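# Pack three parts in a lidded box on desk

## Task

Put the ball bearing, the guide carriage and the round knob inside the box, close it with its lid lying flat and not upside down, and set the box on the desk that has nothing on it. Then release it and back away so the robot touches nothing, and finish without the robot falling or leaning.

## Robot and tools

ROBOT. A base that can drive in any direction carries a column about 1.7 m tall. A carriage rides up and down it (lift_m) and holds two identical six-joint arms, left and right, each ending in a two-finger gripper. The arm bases sit about 0.57 m + lift_m above the floor, and carriage parts hang about 0.15 m lower. A hand reaches up to 0.78 m from its shoulder but only about 0.38 m below its arm base. A hand is about 0.16 m long and 0.1 m wide (0.14 m open); the wrist camera sticks out 0.11 m from joint 6's axis on one side; fingertips are about 0.005 m thin in the closing direction and 0.02 m wide. Parked arm: joints 1 to 6 = 0, 0.05, 0.05, 1.45, 0, 0; both parked, the robot is roughly 0.85 m wide and 0.65 m long. Cameras: carriage_camera looks ahead and about 20 degrees down; left_wrist_camera and right_wrist_camera look out beyond the fingertips. The carriage camera and parked fingertips reach up to about 0.45 m above the arm bases.

FRAMES. Base frame: origin on the floor below the base centre, x forward, y left, z up, metres. left_hand and right_hand are the midpoint between that hand's pads, in this frame. quat_wxyz rotates base axes into hand axes; hand z runs along the fingers, hand y is the opening direction; pointing straight up with joints 1, 5, 6 at 0 gives (1, 0, 0, 0). base_odometry is in the frame the base had at the start; it only counts wheel rotation (slip counts as travel, sideways shoves may be missed, heading can drift a degree or two); heading in rad, left positive, -3.142 to 3.142.

move. Arguments: base, joints, speeds, min_time_s, cameras. With no action it just reports state and images. base takes exactly one key, each a single number giving a relative offset from where the base last reported itself: translate_m (m, forward positive, -2 to 2), strafe_m (m, left positive, -2 to 2), rotate_rad (rad, counter-clockwise positive, -6.3 to 6.3). joints is a set of named absolute targets, one number per key: lift_m 0 to 1 m (±0.004); for each arm (prefix left_ or right_): joint1_rad -2.617 to 3.054, rotation about the vertical, 0 forward, positive left (±0.02); joint2_rad 0 to 3.141, shoulder, 0 upper arm level pointing back, 1.57 vertical, 3.14 level pointing forward (±0.105); joint3_rad 0 to 3.141, elbow, 0 folded, 3.14 straight (±0.06); joint4_rad -1.57 to 1.57, wrist pitch, positive lifts the fingertips (±0.04); joint5_rad -1.57 to 1.57, wrist yaw, positive swings tips to the right, the opposite sense to joint 1 (±0.025); joint6_rad -2.094 to 2.094, roll about the finger direction, positive clockwise viewed from the forearm (±0.02); gripper_m 0 to 0.093 m, the pad gap (±0.004). Bracketed values are the tolerance for 'done'. speeds caps top speed for that action only: translate_m and strafe_m 0.02 to 0.5 m/s, rotate_rad 0.05 to 1.57 rad/s, lift_m 0.08 to 0.25 m/s (top of range is default). min_time_s, 0.1 to 8 s, makes every arm and gripper motion in the action last at least that long. All motions begin together. An action runs at most 15 s; a base drive ends with time_out after 14 s. Joints not named may still chase earlier targets. An unknown key makes the call invalid; an out-of-range value gets it refused, and a refusal or a stop during a call cancels the remaining move, wait and finished_scene calls of that reply.

wait: seconds 0 to 10; the robot keeps its last commands. zoom_image: camera plus region [x0, y0, x1, y1] in pixels from the top-left of that camera's latest image, at most 504 by 504; the camera must be among the newest images. finished_scene: scene = current scene number; irreversible, so only call it with the box packed, lidded, on the empty desk and the robot clear. cameras (in move and wait): list of camera names or 'all'; omitted or null gives all, [] gives none.

RESULTS. 'pictures' lists the image order; images can lag the state slightly. 'move' says done or the worst status. base_status and joint_status: done (for the base, wheels turned the amount, slip possible); off_target (resting short, maybe still pushing); contact_stop or time_out (target dropped, holding in place); not_followed (safety check withheld arm targets, e.g. arms within millimetres of each other; gripper still obeys); limit_stop_at_motor_heat. on_its_own lists uncommanded actions; 'held at' is a target, not a reading. motor_effort is percent of max, signed toward higher joint values, with the action's peak in brackets; errors are large. Lift effort dropping while lowering means a hand or load is resting on something. Joint torques follow joint order; joints 1 to 3 wrap at ±28 N m. Motor temperatures: per arm, six joints then gripper. MOTOR HOT appears at 75 °C; at 100 °C that arm goes limp for 30 to 60 s or more (OVER-TEMPERATURE FAULT). Outstretched or loaded arms heat, even while you think; park them to cool.

CAUTIONS. The simulation keeps running while you deliberate. Hand readings can be off, usually too high, more at long reach; 1 kg sags a level hand 7 to 25 cm. Arm moves of 0.1 m or more can curve a few cm unless min_time_s is used. Arms have no contact stop and will keep pressing, then snap to target when freed. Never let the arms strike or squeeze each other, grippers included; a hard press ends the attempt. To untangle, resend one arm its current readings with joint 1 swung away, then the other arm in a later call. A gripper on a hard part reads up to 0.005 m narrower (some up to 0.002 m wider); closed on nothing it reads 0.000 to 0.003; release by commanding well above the reading. Drive contact stops can be late or missed; after one, back off about 0.2 m. Do not reverse under a table edge into the column. Tipping risk grows with a high carriage, stretched or loaded arms, pushing and abrupt stops; only images reveal a lean. Avoid drops, releasing moving parts, slams and hard shoves. Loose objects may occasionally be nudged by outside forces.

Each tool is called as name([rows], argument=value, ...), one row to a line, values as JSON.

## Session

move()

Scene clock: 0.00 s.
Joint torques (N m): no reading
Motor temperatures (°C): left_arm=[20 32 40 35 22 23 22] | right_arm=[22 27 36 35 19 24 22]
base_odometry: x=+0.000 y=+0.000 heading=+0.000
base_status: not commanded
joint_positions: lift_m=+0.300 left_joint1_rad=-0.015 left_joint2_rad=+0.058 left_joint3_rad=+0.040 left_joint4_rad=+1.408 left_joint5_rad=+0.040 left_joint6_rad=+0.009 left_gripper_m=+0.09396 right_joint1_rad=-0.001 right_joint2_rad=+0.030 right_joint3_rad=+0.036 right_joint4_rad=+1.453 right_joint5_rad=-0.020 right_joint6_rad=-0.010 right_gripper_m=+0.09396
joint_status: not commanded
motor_effort: lift_m=+21 drive_wheels=+2
left_hand: x=+0.2736 y=+0.3018 z=+1.3143 quat_wxyz=(+0.996, +0.021, +0.090, -0.005) (m; base frame)
right_hand: x=+0.2552 y=-0.3060 z=+1.3153 quat_wxyz=(+0.998, -0.010, +0.056, -0.005) (m; base frame)
pictures: carriage_camera, left_wrist_camera, right_wrist_camera
Images, in order (width x height): carriage_camera 504x504, left_wrist_camera 504x504, right_wrist_camera 504x504.

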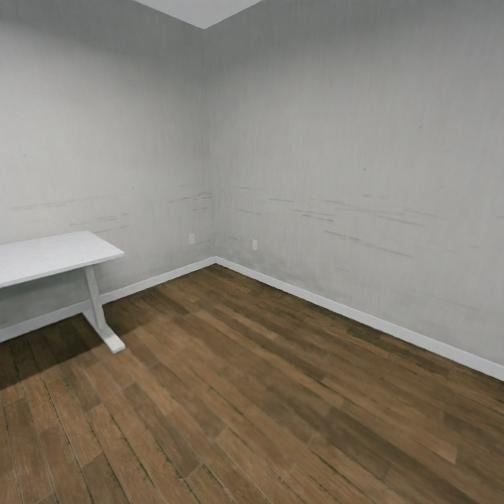

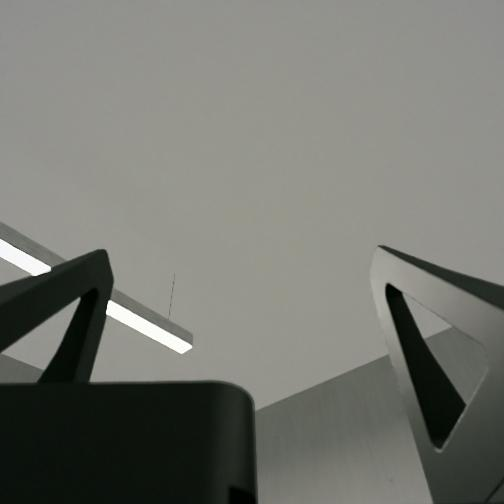

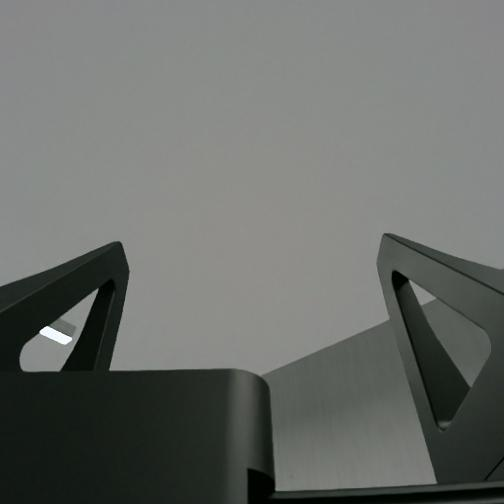

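move(base={"rotate_rad": 1.2}, cameras=["carriage_camera"])

move(base={"rotate_rad": 1.2}, cameras=["carriage_camera"])

move(base={"rotate_rad": 1.2}, cameras=["carriage_camera"])

move(base={"rotate_rad": 1.2}, cameras=["carriage_camera"])

Scene clock: 3.17 s.
Joint torques (N m): left_arm=[0.31 2.66 7.27 -0.18 -0.02 -0.01] | right_arm=[-0.14 4.34 6.22 -0.21 0.05 0.03]
Motor temperatures (°C): left_arm=[20 32 40 35 22 23 22] | right_arm=[22 27 37 35 19 23 22]
move: done
base_odometry: x=+0.000 y=+0.000 heading=+1.200
base_status: done
joint_positions: lift_m=+0.300 left_joint1_rad=-0.015 left_joint2_rad=+0.058 left_joint3_rad=+0.040 left_joint4_rad=+1.408 left_joint5_rad=+0.040 left_joint6_rad=+0.009 left_gripper_m=+0.09396 right_joint1_rad=-0.001 right_joint2_rad=+0.030 right_joint3_rad=+0.036 right_joint4_rad=+1.452 right_joint5_rad=-0.020 right_joint6_rad=-0.010 right_gripper_m=+0.09396
joint_status: not commanded
motor_effort: lift_m=+21(21) drive_wheels=+6(17)
left_hand: x=+0.2736 y=+0.3018 z=+1.3143 quat_wxyz=(+0.996, +0.021, +0.090, -0.005) (m; base frame)
right_hand: x=+0.2555 y=-0.3060 z=+1.3153 quat_wxyz=(+0.998, -0.010, +0.056, -0.005) (m; base frame)
pictures: carriage_camera
Images, in order (width x height): carriage_camera 504x504.

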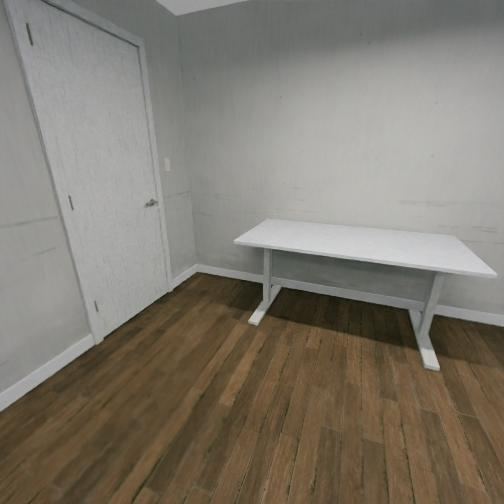

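Scene clock: 5.93 s.
Joint torques (N m): left_arm=[0.29 2.73 7.46 -0.18 -0.02 0.06] | right_arm=[-0.12 4.33 6.23 -0.2 0.06 0.03]
Motor temperatures (°C): left_arm=[20 32 40 34 22 23 22] | right_arm=[22 27 37 35 19 23 22]
move: done
base_odometry: x=+0.000 y=+0.000 heading=+2.399
base_status: done
joint_positions: lift_m=+0.300 left_joint1_rad=-0.015 left_joint2_rad=+0.058 left_joint3_rad=+0.040 left_joint4_rad=+1.408 left_joint5_rad=+0.040 left_joint6_rad=+0.009 left_gripper_m=+0.09397 right_joint1_rad=-0.001 right_joint2_rad=+0.030 right_joint3_rad=+0.036 right_joint4_rad=+1.451 right_joint5_rad=-0.020 right_joint6_rad=-0.010 right_gripper_m=+0.09397
joint_status: not commanded
motor_effort: lift_m=+21(21) drive_wheels=+6(15)
left_hand: x=+0.2736 y=+0.3018 z=+1.3143 quat_wxyz=(+0.996, +0.021, +0.090, -0.005) (m; base frame)
right_hand: x=+0.2557 y=-0.3060 z=+1.3153 quat_wxyz=(+0.998, -0.010, +0.057, -0.005) (m; base frame)
pictures: carriage_camera
Images, in order (width x height): carriage_camera 504x504.

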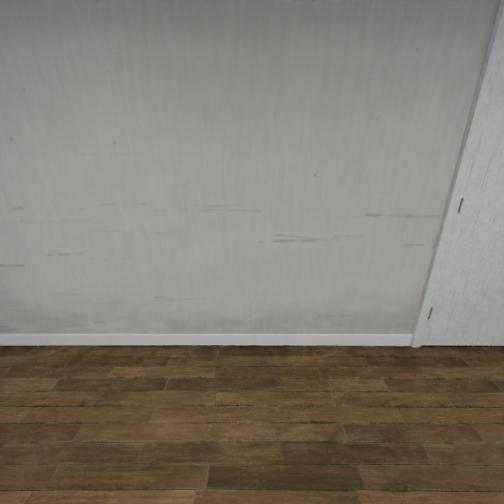

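Scene clock: 8.70 s.
Joint torques (N m): left_arm=[0.29 2.7 7.16 -0.18 0.02 0.01] | right_arm=[-0.14 4.34 6.2 -0.19 0.05 0.03]
Motor temperatures (°C): left_arm=[20 32 40 34 22 23 22] | right_arm=[22 27 37 35 19 23 22]
move: done
base_odometry: x=+0.000 y=+0.000 heading=-2.684
base_status: done
joint_positions: lift_m=+0.300 left_joint1_rad=-0.015 left_joint2_rad=+0.058 left_joint3_rad=+0.040 left_joint4_rad=+1.408 left_joint5_rad=+0.040 left_joint6_rad=+0.009 left_gripper_m=+0.09398 right_joint1_rad=-0.001 right_joint2_rad=+0.030 right_joint3_rad=+0.036 right_joint4_rad=+1.451 right_joint5_rad=-0.020 right_joint6_rad=-0.010 right_gripper_m=+0.09398
joint_status: not commanded
motor_effort: lift_m=+21(21) drive_wheels=+6(16)
left_hand: x=+0.2736 y=+0.3018 z=+1.3143 quat_wxyz=(+0.996, +0.021, +0.090, -0.005) (m; base frame)
right_hand: x=+0.2558 y=-0.3060 z=+1.3153 quat_wxyz=(+0.998, -0.010, +0.057, -0.005) (m; base frame)
pictures: carriage_camera
Images, in order (width x height): carriage_camera 504x504.

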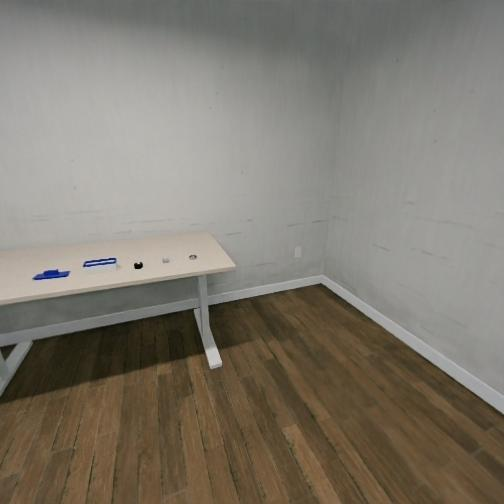

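Scene clock: 11.47 s.
Joint torques (N m): left_arm=[0.32 2.77 7.39 -0.16 0.01 0.01] | right_arm=[-0.13 4.33 6.22 -0.19 0.05 0.03]
Motor temperatures (°C): left_arm=[20 32 40 34 22 23 22] | right_arm=[22 27 37 34 19 23 22]
move: done
base_odometry: x=+0.000 y=+0.000 heading=-1.485
base_status: done
joint_positions: lift_m=+0.300 left_joint1_rad=-0.015 left_joint2_rad=+0.058 left_joint3_rad=+0.040 left_joint4_rad=+1.408 left_joint5_rad=+0.040 left_joint6_rad=+0.009 left_gripper_m=+0.09398 right_joint1_rad=-0.001 right_joint2_rad=+0.030 right_joint3_rad=+0.036 right_joint4_rad=+1.451 right_joint5_rad=-0.020 right_joint6_rad=-0.010 right_gripper_m=+0.09398
joint_status: not commanded
motor_effort: lift_m=+21(21) drive_wheels=+6(15)
left_hand: x=+0.2736 y=+0.3018 z=+1.3143 quat_wxyz=(+0.996, +0.021, +0.090, -0.005) (m; base frame)
right_hand: x=+0.2558 y=-0.3060 z=+1.3153 quat_wxyz=(+0.998, -0.010, +0.057, -0.005) (m; base frame)
pictures: carriage_camera
Images, in order (width x height): carriage_camera 504x504.

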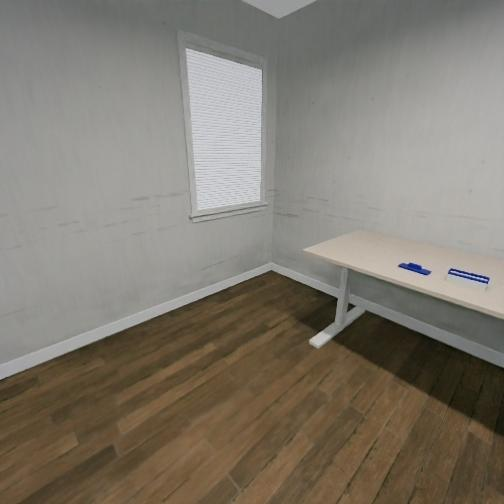

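move(base={"rotate_rad": -0.83}, cameras=["carriage_camera"])

Scene clock: 14.13 s.
Joint torques (N m): left_arm=[0.29 2.63 7.31 -0.14 -0.02 0.01] | right_arm=[-0.12 4.31 6.2 -0.19 0.05 0.03]
Motor temperatures (°C): left_arm=[20 32 41 34 22 23 22] | right_arm=[22 27 37 34 19 23 22]
move: done
base_odometry: x=+0.000 y=+0.000 heading=-2.314
base_status: done
joint_positions: lift_m=+0.300 left_joint1_rad=-0.015 left_joint2_rad=+0.058 left_joint3_rad=+0.040 left_joint4_rad=+1.408 left_joint5_rad=+0.040 left_joint6_rad=+0.009 left_gripper_m=+0.09398 right_joint1_rad=-0.001 right_joint2_rad=+0.030 right_joint3_rad=+0.036 right_joint4_rad=+1.451 right_joint5_rad=-0.020 right_joint6_rad=-0.010 right_gripper_m=+0.09398
joint_status: not commanded
motor_effort: lift_m=+21(21) drive_wheels=+16(17)
left_hand: x=+0.2736 y=+0.3018 z=+1.3143 quat_wxyz=(+0.996, +0.021, +0.090, -0.005) (m; base frame)
right_hand: x=+0.2558 y=-0.3060 z=+1.3153 quat_wxyz=(+0.998, -0.010, +0.057, -0.005) (m; base frame)
pictures: carriage_camera
Images, in order (width x height): carriage_camera 504x504.

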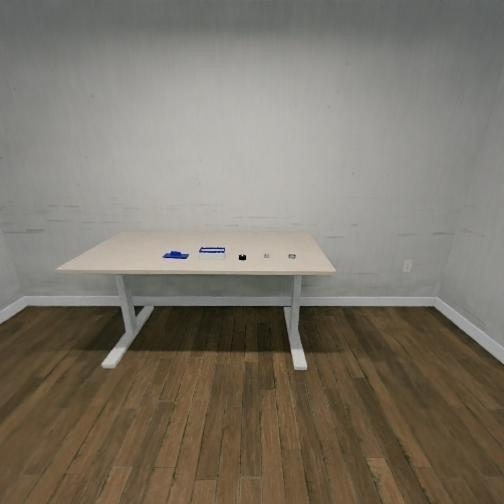

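move(base={"translate_m": 0.5}, cameras=["carriage_camera"])

zoom_image(camera="carriage_camera", region=[100, 200, 352, 352])

Scene clock: 18.67 s.
Joint torques (N m): left_arm=[0.31 2.7 7.16 -0.17 -0.04 0.03] | right_arm=[-0.13 4.31 6.22 -0.2 0.05 0.03]
Motor temperatures (°C): left_arm=[20 32 41 34 22 23 22] | right_arm=[22 26 38 34 19 23 22]
move: done
base_odometry: x=-0.339 y=-0.368 heading=-2.314
base_status: done
joint_positions: lift_m=+0.300 left_joint1_rad=-0.015 left_joint2_rad=+0.058 left_joint3_rad=+0.040 left_joint4_rad=+1.408 left_joint5_rad=+0.040 left_joint6_rad=+0.009 left_gripper_m=+0.09398 right_joint1_rad=-0.001 right_joint2_rad=+0.030 right_joint3_rad=+0.036 right_joint4_rad=+1.450 right_joint5_rad=-0.020 right_joint6_rad=-0.010 right_gripper_m=+0.09398
joint_status: not commanded
motor_effort: lift_m=+21(21) drive_wheels=-5(23)
left_hand: x=+0.2737 y=+0.3018 z=+1.3142 quat_wxyz=(+0.996, +0.021, +0.090, -0.005) (m; base frame)
right_hand: x=+0.2559 y=-0.3060 z=+1.3153 quat_wxyz=(+0.998, -0.010, +0.057, -0.005) (m; base frame)
pictures: carriage_camera
Images, in order (width x height): carriage_camera 504x504.

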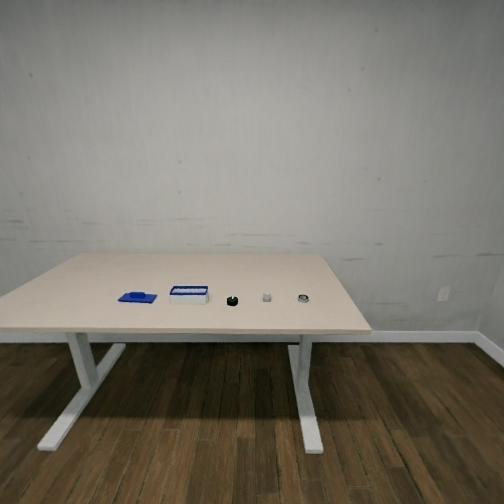

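Scaled by 2.000 from the camera's 504x504 image, which has a finer 720x720 frame.

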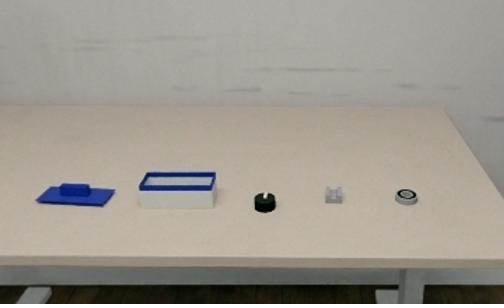

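move(joints={"right_joint2_rad": 1.7, "right_joint3_rad": 1.7, "right_joint4_rad": -1.55, "right_joint5_rad": 0, "right_joint6_rad": 0}, min_time_s=3)

move(joints={"right_joint2_rad": 2.1, "right_joint3_rad": 1.7, "right_joint4_rad": -1.17}, min_time_s=2, cameras=["carriage_camera"])

move(joints={"right_joint2_rad": 2.1, "right_joint3_rad": 2.1, "right_joint4_rad": 0}, min_time_s=2, cameras=["carriage_camera"])

Scene clock: 23.27 s.
Joint torques (N m): left_arm=[0.31 2.7 7.36 -0.16 -0.04 0.02] | right_arm=[-0.13 -7.3 9.18 0.25 0.19 0.1]
Motor temperatures (°C): left_arm=[20 31 41 33 21 23 22] | right_arm=[22 27 38 34 19 23 22]
move: done
base_odometry: x=-0.339 y=-0.368 heading=-2.314
base_status: not commanded
joint_positions: lift_m=+0.300 left_joint1_rad=-0.015 left_joint2_rad=+0.058 left_joint3_rad=+0.040 left_joint4_rad=+1.408 left_joint5_rad=+0.040 left_joint6_rad=+0.009 left_gripper_m=+0.09398 right_joint1_rad=-0.001 right_joint2_rad=+1.695 right_joint3_rad=+1.668 right_joint4_rad=-1.542 right_joint5_rad=-0.014 right_joint6_rad=-0.007 right_gripper_m=+0.09398
joint_status: all done
motor_effort: lift_m=+21(21) drive_wheels=-7(8)
left_hand: x=+0.2737 y=+0.3018 z=+1.3142 quat_wxyz=(+0.996, +0.021, +0.090, -0.005) (m; base frame)
right_hand: x=+0.5270 y=-0.3073 z=+1.0709 quat_wxyz=(+0.001, -0.003, +1.000, +0.007) (m; base frame)
pictures: carriage_camera, left_wrist_camera, right_wrist_camera
Images, in order (width x height): carriage_camera 504x504, left_wrist_camera 504x504, right_wrist_camera 504x504.

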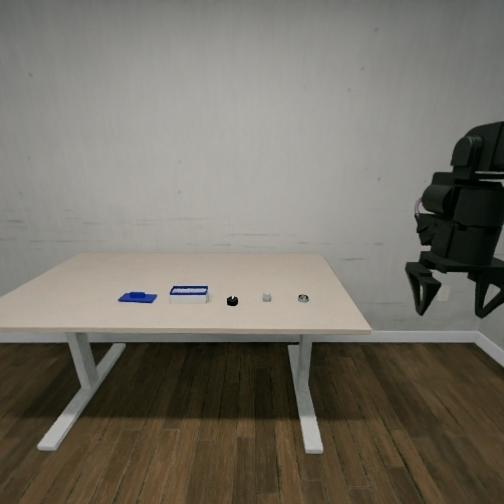

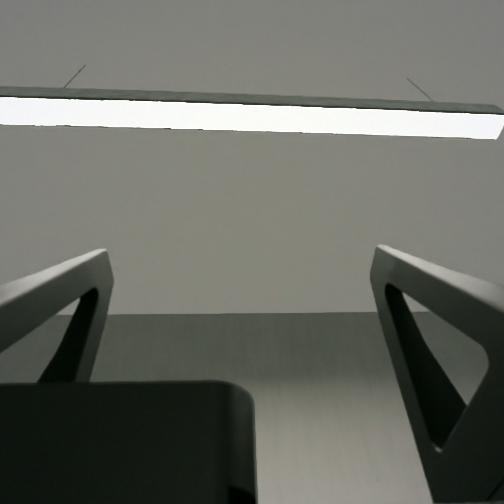

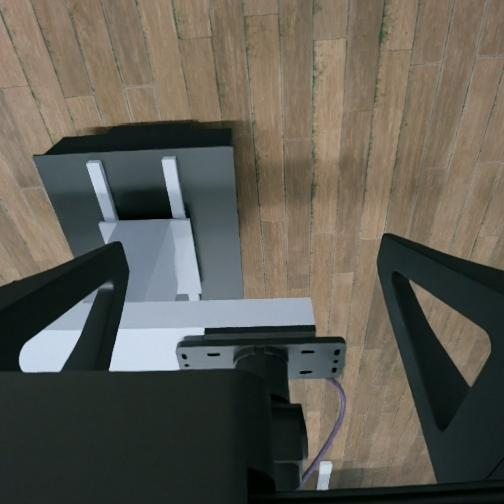

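Scene clock: 25.57 s.
Joint torques (N m): left_arm=[0.4 2.71 7.39 -0.18 -0.02 0.04] | right_arm=[-0.12 -11.12 9.03 0.36 0.18 0.1]
Motor temperatures (°C): left_arm=[20 31 41 33 21 23 22] | right_arm=[22 27 39 34 19 23 21]
move: done
base_odometry: x=-0.339 y=-0.368 heading=-2.314
base_status: not commanded
joint_positions: lift_m=+0.300 left_joint1_rad=-0.015 left_joint2_rad=+0.058 left_joint3_rad=+0.040 left_joint4_rad=+1.408 left_joint5_rad=+0.040 left_joint6_rad=+0.009 left_gripper_m=+0.09398 right_joint1_rad=-0.001 right_joint2_rad=+2.096 right_joint3_rad=+1.670 right_joint4_rad=-1.181 right_joint5_rad=-0.013 right_joint6_rad=-0.007 right_gripper_m=+0.09398
joint_status: all done
motor_effort: lift_m=+21(21) drive_wheels=-6(8)
left_hand: x=+0.2737 y=+0.3018 z=+1.3142 quat_wxyz=(+0.996, +0.021, +0.090, -0.005) (m; base frame)
right_hand: x=+0.6185 y=-0.3075 z=+0.9376 quat_wxyz=(-0.018, -0.003, +1.000, +0.007) (m; base frame)
pictures: carriage_camera
Images, in order (width x height): carriage_camera 504x504.

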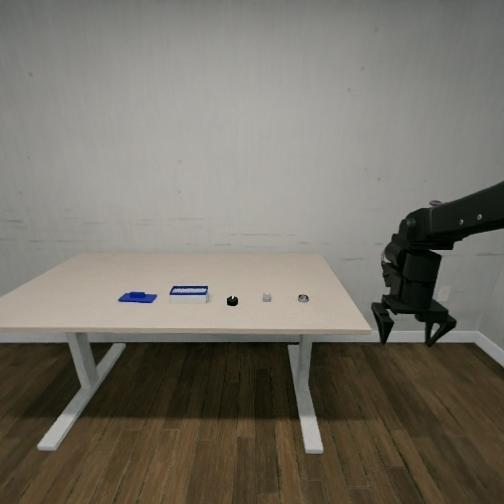

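Scene clock: 27.93 s.
Joint torques (N m): left_arm=[0.29 2.74 7.36 -0.17 0.01 0.02] | right_arm=[-0.14 -12.86 11.26 2.41 0.19 0.11]
Motor temperatures (°C): left_arm=[20 31 41 33 21 23 22] | right_arm=[22 28 39 34 19 23 21]
move: done
base_odometry: x=-0.339 y=-0.368 heading=-2.314
base_status: not commanded
joint_positions: lift_m=+0.300 left_joint1_rad=-0.015 left_joint2_rad=+0.058 left_joint3_rad=+0.040 left_joint4_rad=+1.408 left_joint5_rad=+0.040 left_joint6_rad=+0.009 left_gripper_m=+0.09398 right_joint1_rad=-0.001 right_joint2_rad=+2.096 right_joint3_rad=+2.064 right_joint4_rad=-0.022 right_joint5_rad=-0.013 right_joint6_rad=-0.007 right_gripper_m=+0.09398
joint_status: all done
motor_effort: lift_m=+21(21) drive_wheels=-6(8)
left_hand: x=+0.2737 y=+0.3018 z=+1.3142 quat_wxyz=(+0.996, +0.021, +0.090, -0.005) (m; base frame)
right_hand: x=+0.8719 y=-0.3077 z=+1.2684 quat_wxyz=(+0.688, -0.007, +0.726, +0.002) (m; base frame)
pictures: carriage_camera
Images, in order (width x height): carriage_camera 504x504.

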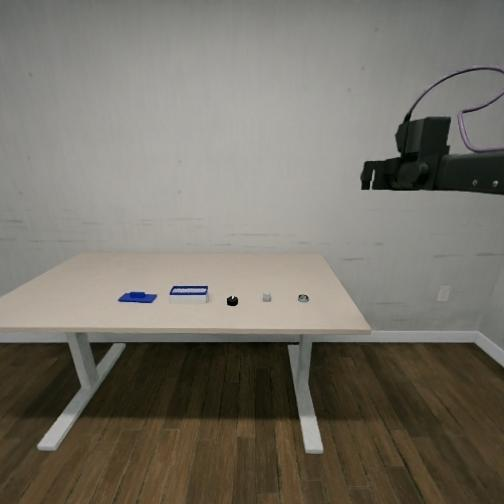

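move(joints={"right_joint2_rad": 1.5, "right_joint3_rad": 1.5, "right_joint4_rad": -1.55}, min_time_s=2, base={"strafe_m": 0.25}, cameras=[])

move(base={"translate_m": 0.43}, speeds={"translate_m": 0.2}, joints={"lift_m": 0.35})

zoom_image(camera="carriage_camera", region=[100, 300, 400, 504])

Scene clock: 34.00 s.
Joint torques (N m): left_arm=[0.17 2.63 7.49 -0.15 -0.02 0.05] | right_arm=[-0.21 -8.27 5.48 0.27 0.15 0.1]
Motor temperatures (°C): left_arm=[20 31 41 32 21 23 22] | right_arm=[22 30 40 35 19 23 21]
move: done
base_odometry: x=-0.155 y=-0.537 heading=-2.315
base_status: done
joint_positions: lift_m=+0.300 left_joint1_rad=-0.015 left_joint2_rad=+0.058 left_joint3_rad=+0.040 left_joint4_rad=+1.408 left_joint5_rad=+0.040 left_joint6_rad=+0.009 left_gripper_m=+0.09398 right_joint1_rad=+0.000 right_joint2_rad=+1.523 right_joint3_rad=+1.508 right_joint4_rad=-1.542 right_joint5_rad=-0.010 right_joint6_rad=-0.007 right_gripper_m=+0.09398
joint_status: all done
motor_effort: lift_m=+21(21) drive_wheels=-4(13)
left_hand: x=+0.2737 y=+0.3019 z=+1.3142 quat_wxyz=(+0.996, +0.021, +0.090, -0.005) (m; base frame)
right_hand: x=+0.4838 y=-0.3076 z=+1.0757 quat_wxyz=(+0.007, -0.003, +1.000, +0.005) (m; base frame)
pictures: none
No camera images: "cameras" was empty.

Scene clock: 37.23 s.
Joint torques (N m): left_arm=[0.36 2.67 7.34 -0.15 -0.02 0.04] | right_arm=[-0.21 -6.91 6.09 0.33 0.15 0.1]
Motor temperatures (°C): left_arm=[20 31 41 32 21 23 22] | right_arm=[22 30 40 34 19 23 21]
move: done
base_odometry: x=-0.446 y=-0.854 heading=-2.314
base_status: done
joint_positions: lift_m=+0.350 left_joint1_rad=-0.015 left_joint2_rad=+0.058 left_joint3_rad=+0.040 left_joint4_rad=+1.408 left_joint5_rad=+0.040 left_joint6_rad=+0.009 left_gripper_m=+0.09398 right_joint1_rad=+0.000 right_joint2_rad=+1.510 right_joint3_rad=+1.501 right_joint4_rad=-1.550 right_joint5_rad=-0.010 right_joint6_rad=-0.007 right_gripper_m=+0.09398
joint_status: all done
motor_effort: lift_m=+23(28) drive_wheels=-4(14)
left_hand: x=+0.2737 y=+0.3019 z=+1.3639 quat_wxyz=(+0.996, +0.021, +0.090, -0.005) (m; base frame)
right_hand: x=+0.4796 y=-0.3076 z=+1.1266 quat_wxyz=(+0.006, -0.003, +1.000, +0.005) (m; base frame)
pictures: carriage_camera, left_wrist_camera, right_wrist_camera
Images, in order (width x height): carriage_camera 504x504, left_wrist_camera 504x504, right_wrist_camera 504x504.

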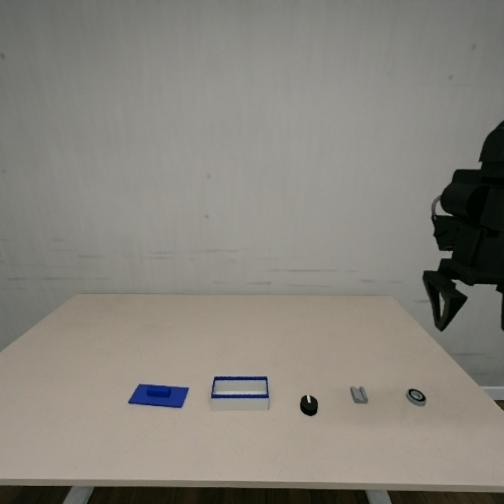

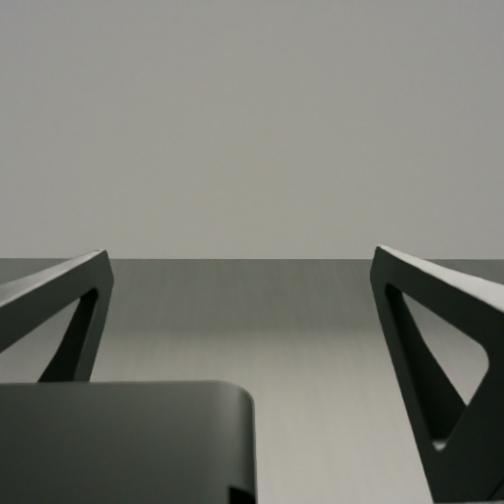

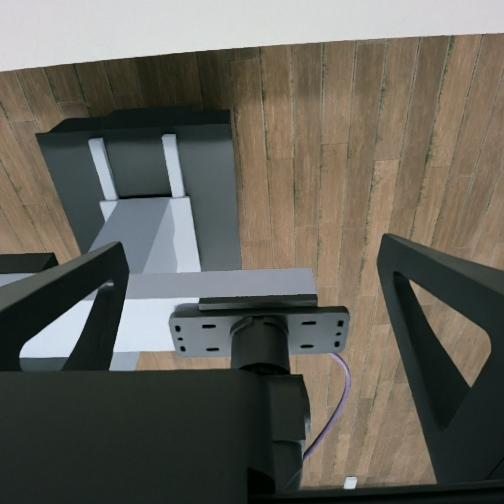

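Scaled by 1.680 from the camera's 504x504 image, which has a finer 720x720 frame.

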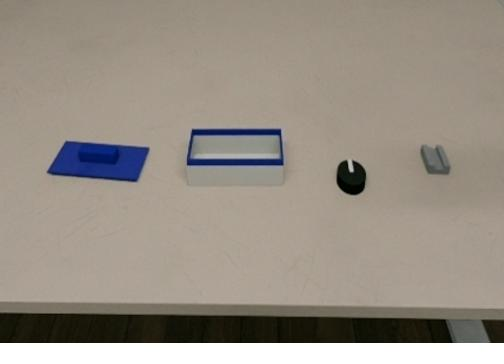

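zoom_image(camera="carriage_camera", region=[290, 360, 440, 430])

zoom_image(camera="carriage_camera", region=[120, 360, 280, 430])

Scaled by 3.360 from the camera's 504x504 image, which has a finer 720x720 frame.

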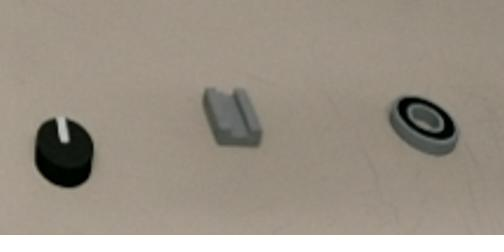

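Scaled by 3.150 from the camera's 504x504 image, which has a finer 720x720 frame.

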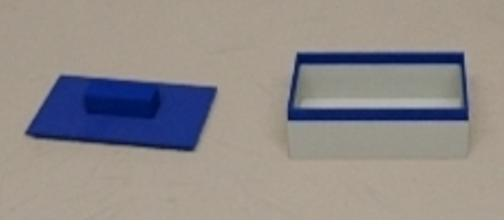

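move(joints={"right_joint1_rad": -0.322, "right_joint2_rad": 2.491, "right_joint3_rad": 1.915, "right_joint4_rad": -0.985}, min_time_s=2.5, cameras=["right_wrist_camera","carriage_camera"])

Scene clock: 41.63 s.
Joint torques (N m): left_arm=[0.23 2.65 7.38 -0.18 0 0.01] | right_arm=[-0.64 -13.83 8.77 0.36 0.15 0.1]
Motor temperatures (°C): left_arm=[20 31 41 32 21 23 22] | right_arm=[22 31 40 34 19 23 21]
move: done
base_odometry: x=-0.446 y=-0.854 heading=-2.314
base_status: not commanded
joint_positions: lift_m=+0.350 left_joint1_rad=-0.015 left_joint2_rad=+0.058 left_joint3_rad=+0.040 left_joint4_rad=+1.408 left_joint5_rad=+0.040 left_joint6_rad=+0.009 left_gripper_m=+0.09398 right_joint1_rad=-0.316 right_joint2_rad=+2.487 right_joint3_rad=+1.885 right_joint4_rad=-0.996 right_joint5_rad=-0.010 right_joint6_rad=-0.007 right_gripper_m=+0.09398
joint_status: all done
motor_effort: lift_m=+23(23) drive_wheels=-4(6)
left_hand: x=+0.2737 y=+0.3019 z=+1.3639 quat_wxyz=(+0.996, +0.021, +0.090, -0.005) (m; base frame)
right_hand: x=+0.6635 y=-0.4504 z=+0.8766 quat_wxyz=(-0.013, +0.154, +0.988, +0.007) (m; base frame)
pictures: carriage_camera, right_wrist_camera
Images, in order (width x height): carriage_camera 504x504, right_wrist_camera 504x504.

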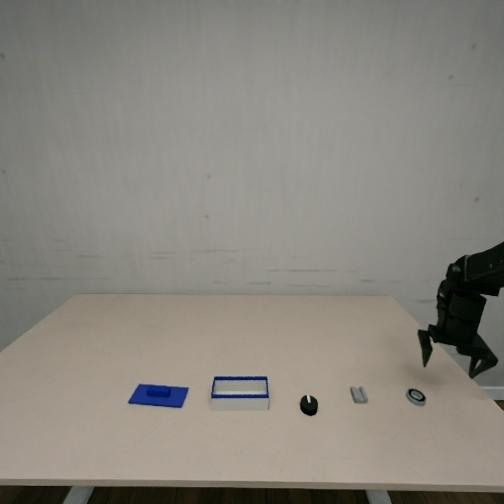

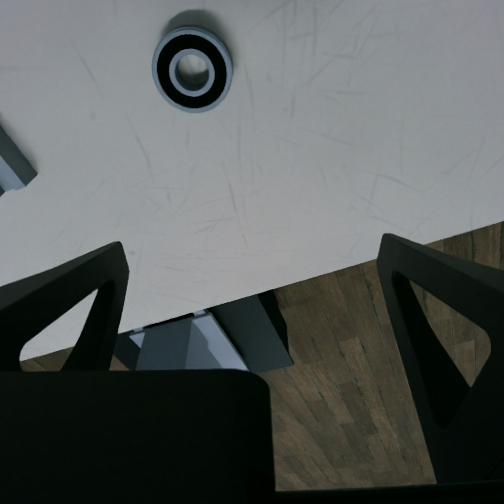

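move(base={"translate_m": 0.15}, speeds={"translate_m": 0.15}, cameras=["right_wrist_camera","carriage_camera"])

zoom_image(camera="carriage_camera", region=[60, 380, 504, 504])

Scene clock: 45.60 s.
Joint torques (N m): left_arm=[0.31 2.54 7.31 -0.17 0 0.01] | right_arm=[-0.58 -13.93 8.8 0.31 0.15 0.1]
Motor temperatures (°C): left_arm=[20 31 41 32 21 23 22] | right_arm=[22 32 40 33 19 23 21]
move: done
base_odometry: x=-0.547 y=-0.965 heading=-2.314
base_status: done
joint_positions: lift_m=+0.350 left_joint1_rad=-0.015 left_joint2_rad=+0.058 left_joint3_rad=+0.040 left_joint4_rad=+1.408 left_joint5_rad=+0.040 left_joint6_rad=+0.009 left_gripper_m=+0.09398 right_joint1_rad=-0.317 right_joint2_rad=+2.488 right_joint3_rad=+1.885 right_joint4_rad=-0.990 right_joint5_rad=-0.010 right_joint6_rad=-0.007 right_gripper_m=+0.09398
joint_status: not commanded
motor_effort: lift_m=+23(23) drive_wheels=-5(15)
left_hand: x=+0.2737 y=+0.3019 z=+1.3639 quat_wxyz=(+0.996, +0.021, +0.090, -0.005) (m; base frame)
right_hand: x=+0.6646 y=-0.4509 z=+0.8762 quat_wxyz=(-0.011, +0.155, +0.988, +0.007) (m; base frame)
pictures: carriage_camera, right_wrist_camera
Images, in order (width x height): carriage_camera 504x504, right_wrist_camera 504x504.

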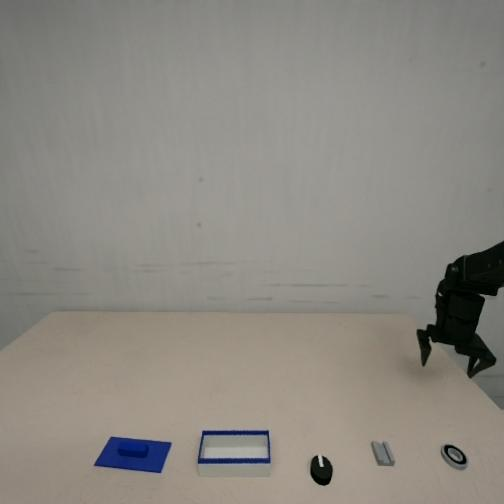

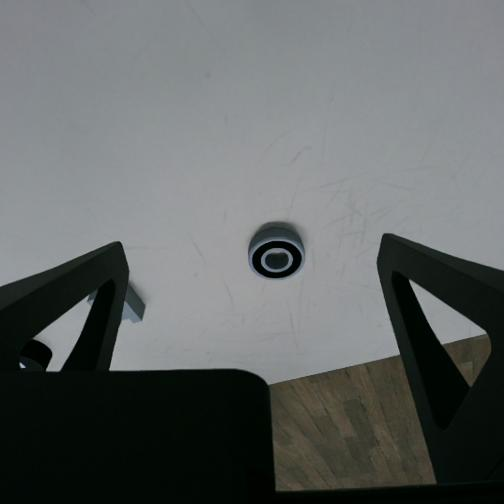

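Scaled by 1.135 from the camera's 504x504 image, which has a finer 720x720 frame.

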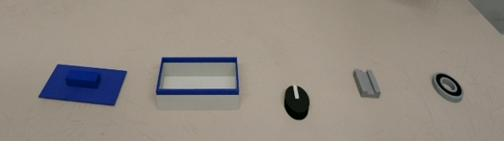

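move(joints={"right_joint1_rad": -0.386, "right_joint2_rad": 2.573, "right_joint3_rad": 1.51, "right_joint4_rad": -0.487}, min_time_s=2, cameras=["right_wrist_camera","carriage_camera"])

Scene clock: 49.00 s.
Joint torques (N m): left_arm=[0.28 2.66 7.46 -0.15 -0.01 0.02] | right_arm=[-0.72 -12.81 3.95 0.46 0.15 0.1]
Motor temperatures (°C): left_arm=[20 31 41 31 21 23 22] | right_arm=[22 33 39 33 19 23 21]
move: done
base_odometry: x=-0.547 y=-0.965 heading=-2.314
base_status: not commanded
joint_positions: lift_m=+0.350 left_joint1_rad=-0.015 left_joint2_rad=+0.058 left_joint3_rad=+0.040 left_joint4_rad=+1.408 left_joint5_rad=+0.040 left_joint6_rad=+0.009 left_gripper_m=+0.09398 right_joint1_rad=-0.379 right_joint2_rad=+2.568 right_joint3_rad=+1.517 right_joint4_rad=-0.499 right_joint5_rad=-0.010 right_joint6_rad=-0.007 right_gripper_m=+0.09398
joint_status: all done
motor_effort: lift_m=+23(23) drive_wheels=-5(6)
left_hand: x=+0.2737 y=+0.3019 z=+1.3639 quat_wxyz=(+0.996, +0.021, +0.090, -0.005) (m; base frame)
right_hand: x=+0.6184 y=-0.4633 z=+0.7657 quat_wxyz=(+0.011, +0.185, +0.983, +0.003) (m; base frame)
pictures: carriage_camera, right_wrist_camera
Images, in order (width x height): carriage_camera 504x504, right_wrist_camera 504x504.

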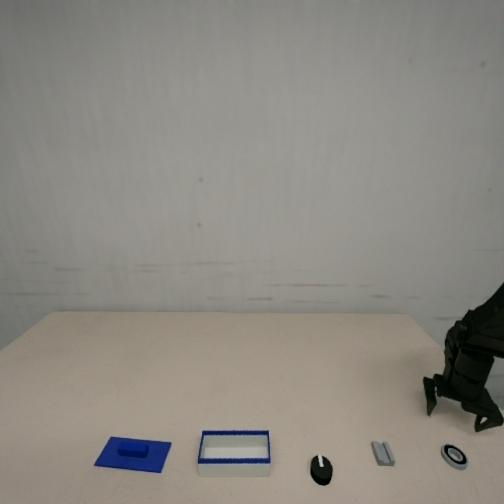

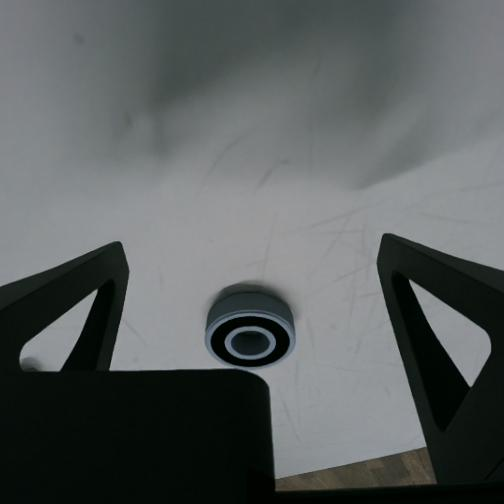

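move(joints={"right_joint2_rad": 2.41, "right_joint3_rad": 1.20, "right_joint4_rad": -0.36}, min_time_s=2, cameras=["right_wrist_camera","carriage_camera"])

Scene clock: 54.13 s.
Joint torques (N m): left_arm=[0.35 2.77 7.31 -0.13 -0.04 0.04] | right_arm=[-0.73 -15.64 2.91 0.34 0.16 0.09]
Motor temperatures (°C): left_arm=[20 31 41 31 21 22 22] | right_arm=[22 35 39 33 19 23 21]
move: done
base_odometry: x=-0.547 y=-0.965 heading=-2.314
base_status: not commanded
joint_positions: lift_m=+0.350 left_joint1_rad=-0.015 left_joint2_rad=+0.058 left_joint3_rad=+0.040 left_joint4_rad=+1.408 left_joint5_rad=+0.040 left_joint6_rad=+0.009 left_gripper_m=+0.09398 right_joint1_rad=-0.379 right_joint2_rad=+2.452 right_joint3_rad=+1.206 right_joint4_rad=-0.371 right_joint5_rad=-0.010 right_joint6_rad=-0.007 right_gripper_m=+0.09398
joint_status: all done
motor_effort: lift_m=+23(23) drive_wheels=-5(6)
left_hand: x=+0.2737 y=+0.3019 z=+1.3639 quat_wxyz=(+0.996, +0.021, +0.090, -0.005) (m; base frame)
right_hand: x=+0.5507 y=-0.4363 z=+0.7605 quat_wxyz=(-0.022, +0.185, +0.982, +0.009) (m; base frame)
pictures: carriage_camera, right_wrist_camera
Images, in order (width x height): carriage_camera 504x504, right_wrist_camera 504x504.

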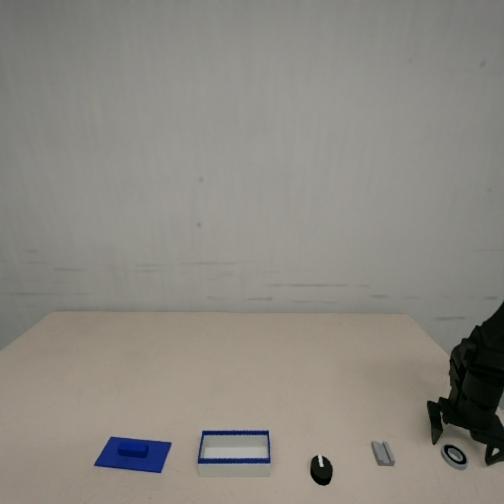

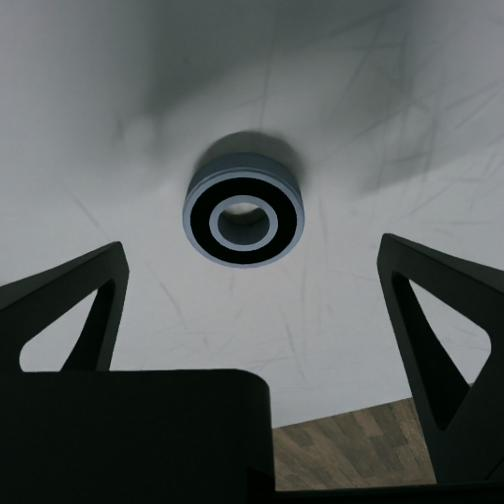

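move(joints={"right_joint2_rad": 2.46, "right_joint3_rad": 1.26, "right_joint4_rad": -0.39}, min_time_s=1, cameras=["right_wrist_camera"])

Scene clock: 56.27 s.
Joint torques (N m): left_arm=[0.35 2.51 7.32 -0.14 0.04 0.07] | right_arm=[-0.76 -10.91 5.68 0.18 0.15 0.1]
Motor temperatures (°C): left_arm=[20 31 41 31 21 22 22] | right_arm=[22 35 39 32 19 23 21]
move: done
base_odometry: x=-0.547 y=-0.965 heading=-2.314
base_status: not commanded
joint_positions: lift_m=+0.350 left_joint1_rad=-0.015 left_joint2_rad=+0.058 left_joint3_rad=+0.040 left_joint4_rad=+1.408 left_joint5_rad=+0.040 left_joint6_rad=+0.009 left_gripper_m=+0.09398 right_joint1_rad=-0.379 right_joint2_rad=+2.452 right_joint3_rad=+1.239 right_joint4_rad=-0.382 right_joint5_rad=-0.010 right_joint6_rad=-0.007 right_gripper_m=+0.09398
joint_status: all done
motor_effort: lift_m=+23(23) drive_wheels=-4(6)
left_hand: x=+0.2737 y=+0.3019 z=+1.3639 quat_wxyz=(+0.996, +0.021, +0.090, -0.005) (m; base frame)
right_hand: x=+0.5621 y=-0.4409 z=+0.7648 quat_wxyz=(-0.011, +0.185, +0.983, +0.007) (m; base frame)
pictures: right_wrist_camera
Images, in order (width x height): right_wrist_camera 504x504.

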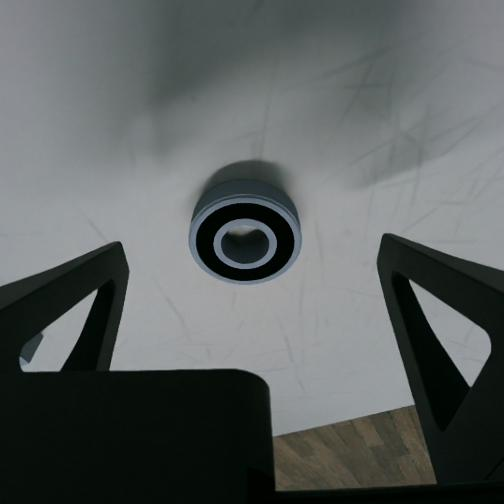

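move(joints={"lift_m": 0.338}, cameras=["right_wrist_camera","carriage_camera"])

zoom_image(camera="carriage_camera", region=[354, 370, 504, 504])

Scene clock: 57.10 s.
Joint torques (N m): left_arm=[0.25 2.93 7.49 -0.16 0 0.04] | right_arm=[-0.73 -12.07 5.22 0.19 0.15 0.09]
Motor temperatures (°C): left_arm=[20 31 41 31 21 22 22] | right_arm=[22 35 39 32 19 23 21]
move: done
base_odometry: x=-0.547 y=-0.965 heading=-2.314
base_status: not commanded
joint_positions: lift_m=+0.338 left_joint1_rad=-0.015 left_joint2_rad=+0.058 left_joint3_rad=+0.040 left_joint4_rad=+1.408 left_joint5_rad=+0.040 left_joint6_rad=+0.009 left_gripper_m=+0.09398 right_joint1_rad=-0.379 right_joint2_rad=+2.464 right_joint3_rad=+1.243 right_joint4_rad=-0.387 right_joint5_rad=-0.010 right_joint6_rad=-0.007 right_gripper_m=+0.09398
joint_status: all done
motor_effort: lift_m=+17(20) drive_wheels=+4(5)
left_hand: x=+0.2737 y=+0.3019 z=+1.3527 quat_wxyz=(+0.996, +0.021, +0.090, -0.005) (m; base frame)
right_hand: x=+0.5596 y=-0.4399 z=+0.7501 quat_wxyz=(-0.017, +0.185, +0.983, +0.008) (m; base frame)
pictures: carriage_camera, right_wrist_camera
Images, in order (width x height): carriage_camera 504x504, right_wrist_camera 504x504.

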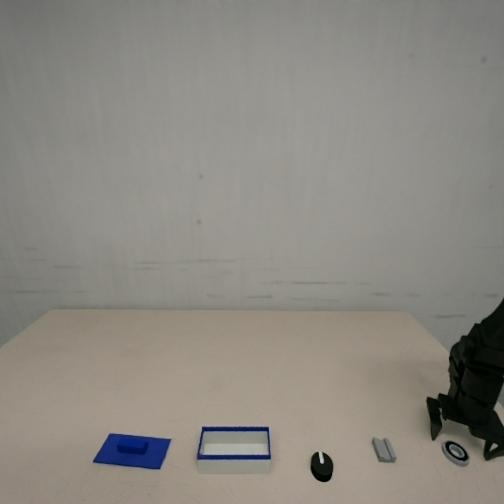

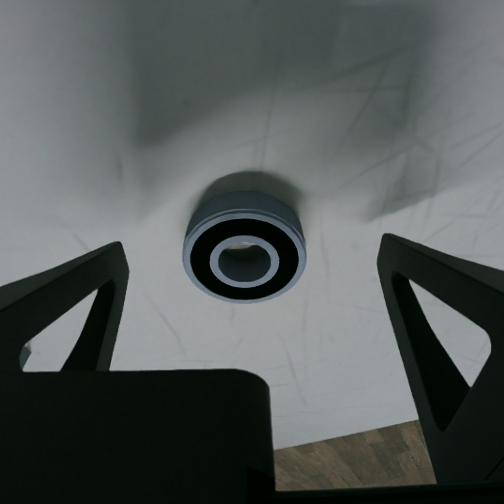

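Scaled by 3.360 from the camera's 504x504 image, which has a finer 720x720 frame.

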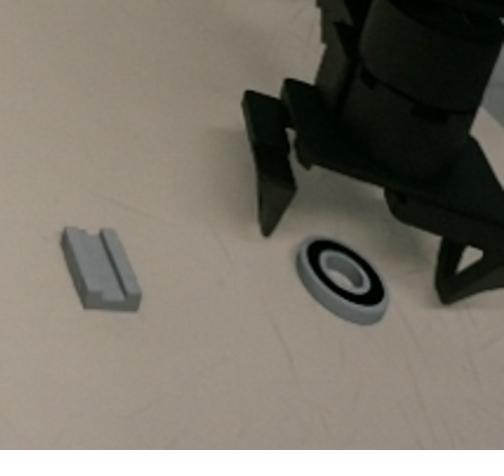

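move(joints={"lift_m": 0.326}, cameras=["right_wrist_camera","carriage_camera"])

zoom_image(camera="carriage_camera", region=[354, 370, 504, 504])

Scene clock: 57.90 s.
Joint torques (N m): left_arm=[0.42 2.58 7.35 -0.13 -0.06 0] | right_arm=[-0.73 -12.48 5.07 0.2 0.16 0.1]
Motor temperatures (°C): left_arm=[20 31 41 31 21 22 22] | right_arm=[22 36 39 32 19 23 21]
move: done
base_odometry: x=-0.547 y=-0.965 heading=-2.314
base_status: not commanded
joint_positions: lift_m=+0.326 left_joint1_rad=-0.015 left_joint2_rad=+0.058 left_joint3_rad=+0.040 left_joint4_rad=+1.408 left_joint5_rad=+0.040 left_joint6_rad=+0.009 left_gripper_m=+0.09398 right_joint1_rad=-0.379 right_joint2_rad=+2.468 right_joint3_rad=+1.245 right_joint4_rad=-0.388 right_joint5_rad=-0.010 right_joint6_rad=-0.007 right_gripper_m=+0.09398
joint_status: all done
motor_effort: lift_m=+17(17) drive_wheels=-5(5)
left_hand: x=+0.2737 y=+0.3019 z=+1.3406 quat_wxyz=(+0.996, +0.021, +0.090, -0.005) (m; base frame)
right_hand: x=+0.5590 y=-0.4397 z=+0.7371 quat_wxyz=(-0.019, +0.185, +0.982, +0.009) (m; base frame)
pictures: carriage_camera, right_wrist_camera
Images, in order (width x height): carriage_camera 504x504, right_wrist_camera 504x504.

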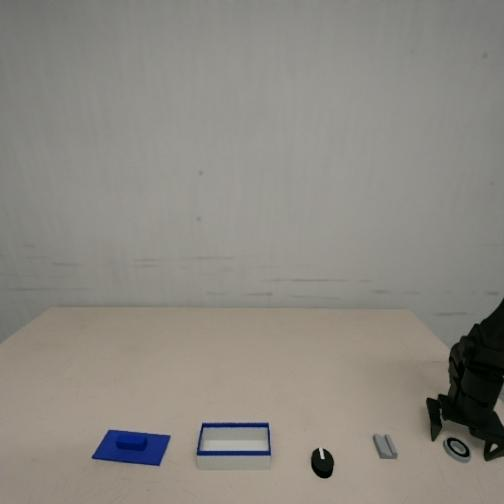

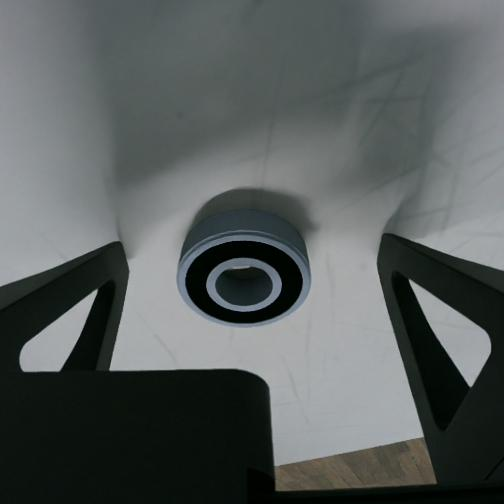

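Scaled by 3.360 from the camera's 504x504 image, which has a finer 720x720 frame.

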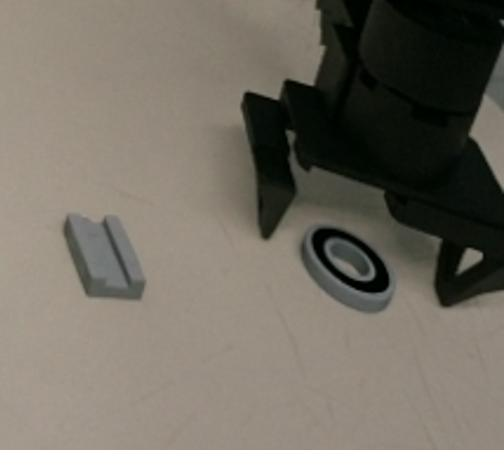

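move(joints={"lift_m": 0.320}, cameras=["right_wrist_camera","carriage_camera"])

move(joints={"right_gripper_m": 0.05}, min_time_s=1, cameras=["right_wrist_camera"])

Scene clock: 58.87 s.
Joint torques (N m): left_arm=[0.24 2.51 7.23 -0.18 0 0.01] | right_arm=[-0.73 -12.07 4.57 0.34 0.05 0.08]
Motor temperatures (°C): left_arm=[20 31 41 31 21 22 22] | right_arm=[22 36 39 32 19 22 21]
move: done
base_odometry: x=-0.547 y=-0.965 heading=-2.314
base_status: not commanded
joint_positions: lift_m=+0.320 left_joint1_rad=-0.015 left_joint2_rad=+0.058 left_joint3_rad=+0.040 left_joint4_rad=+1.408 left_joint5_rad=+0.040 left_joint6_rad=+0.009 left_gripper_m=+0.09398 right_joint1_rad=-0.379 right_joint2_rad=+2.464 right_joint3_rad=+1.251 right_joint4_rad=-0.402 right_joint5_rad=-0.003 right_joint6_rad=-0.004 right_gripper_m=+0.09398
joint_status: all done
motor_effort: lift_m=+15(19) drive_wheels=-3(5)
left_hand: x=+0.2737 y=+0.3019 z=+1.3348 quat_wxyz=(+0.996, +0.021, +0.090, -0.005) (m; base frame)
right_hand: x=+0.5588 y=-0.4409 z=+0.7335 quat_wxyz=(-0.021, +0.186, +0.982, +0.006) (m; base frame)
pictures: carriage_camera, right_wrist_camera
Images, in order (width x height): carriage_camera 504x504, right_wrist_camera 504x504.

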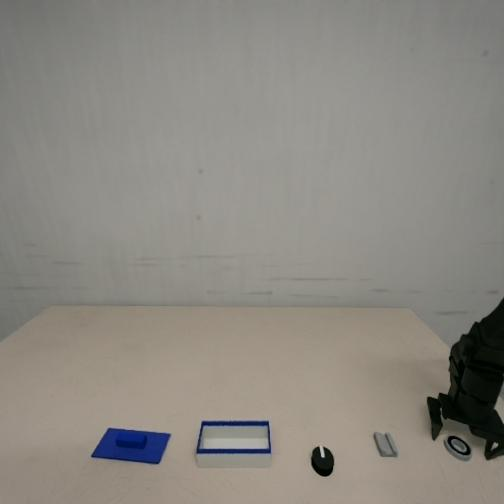

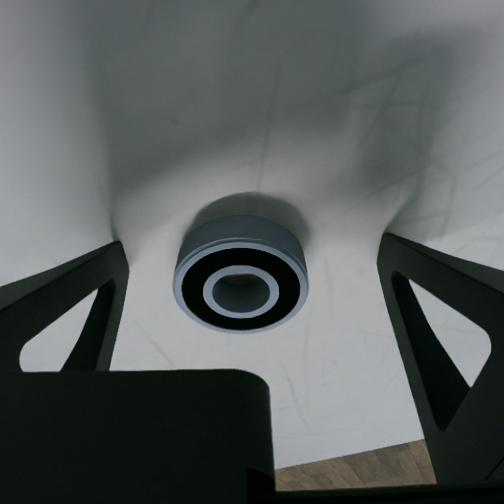

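Scene clock: 60.17 s.
Joint torques (N m): left_arm=[0.18 2.5 7.38 -0.12 0.04 0.02] | right_arm=[-0.73 -12.07 4.59 0.34 0.07 0.08]
Motor temperatures (°C): left_arm=[20 31 41 31 21 22 22] | right_arm=[22 36 38 32 19 22 21]
move: done
base_odometry: x=-0.547 y=-0.965 heading=-2.314
base_status: not commanded
joint_positions: lift_m=+0.320 left_joint1_rad=-0.015 left_joint2_rad=+0.058 left_joint3_rad=+0.040 left_joint4_rad=+1.408 left_joint5_rad=+0.040 left_joint6_rad=+0.009 left_gripper_m=+0.09398 right_joint1_rad=-0.379 right_joint2_rad=+2.464 right_joint3_rad=+1.251 right_joint4_rad=-0.402 right_joint5_rad=-0.003 right_joint6_rad=-0.004 right_gripper_m=+0.05012
joint_status: all done
motor_effort: lift_m=+15(16) drive_wheels=+4(6)
left_hand: x=+0.2737 y=+0.3019 z=+1.3348 quat_wxyz=(+0.996, +0.021, +0.090, -0.005) (m; base frame)
right_hand: x=+0.5588 y=-0.4410 z=+0.7335 quat_wxyz=(-0.021, +0.186, +0.982, +0.005) (m; base frame)
pictures: right_wrist_camera
Images, in order (width x height): right_wrist_camera 504x504.

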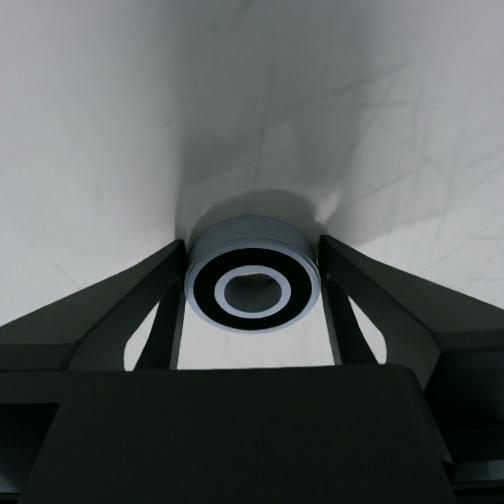

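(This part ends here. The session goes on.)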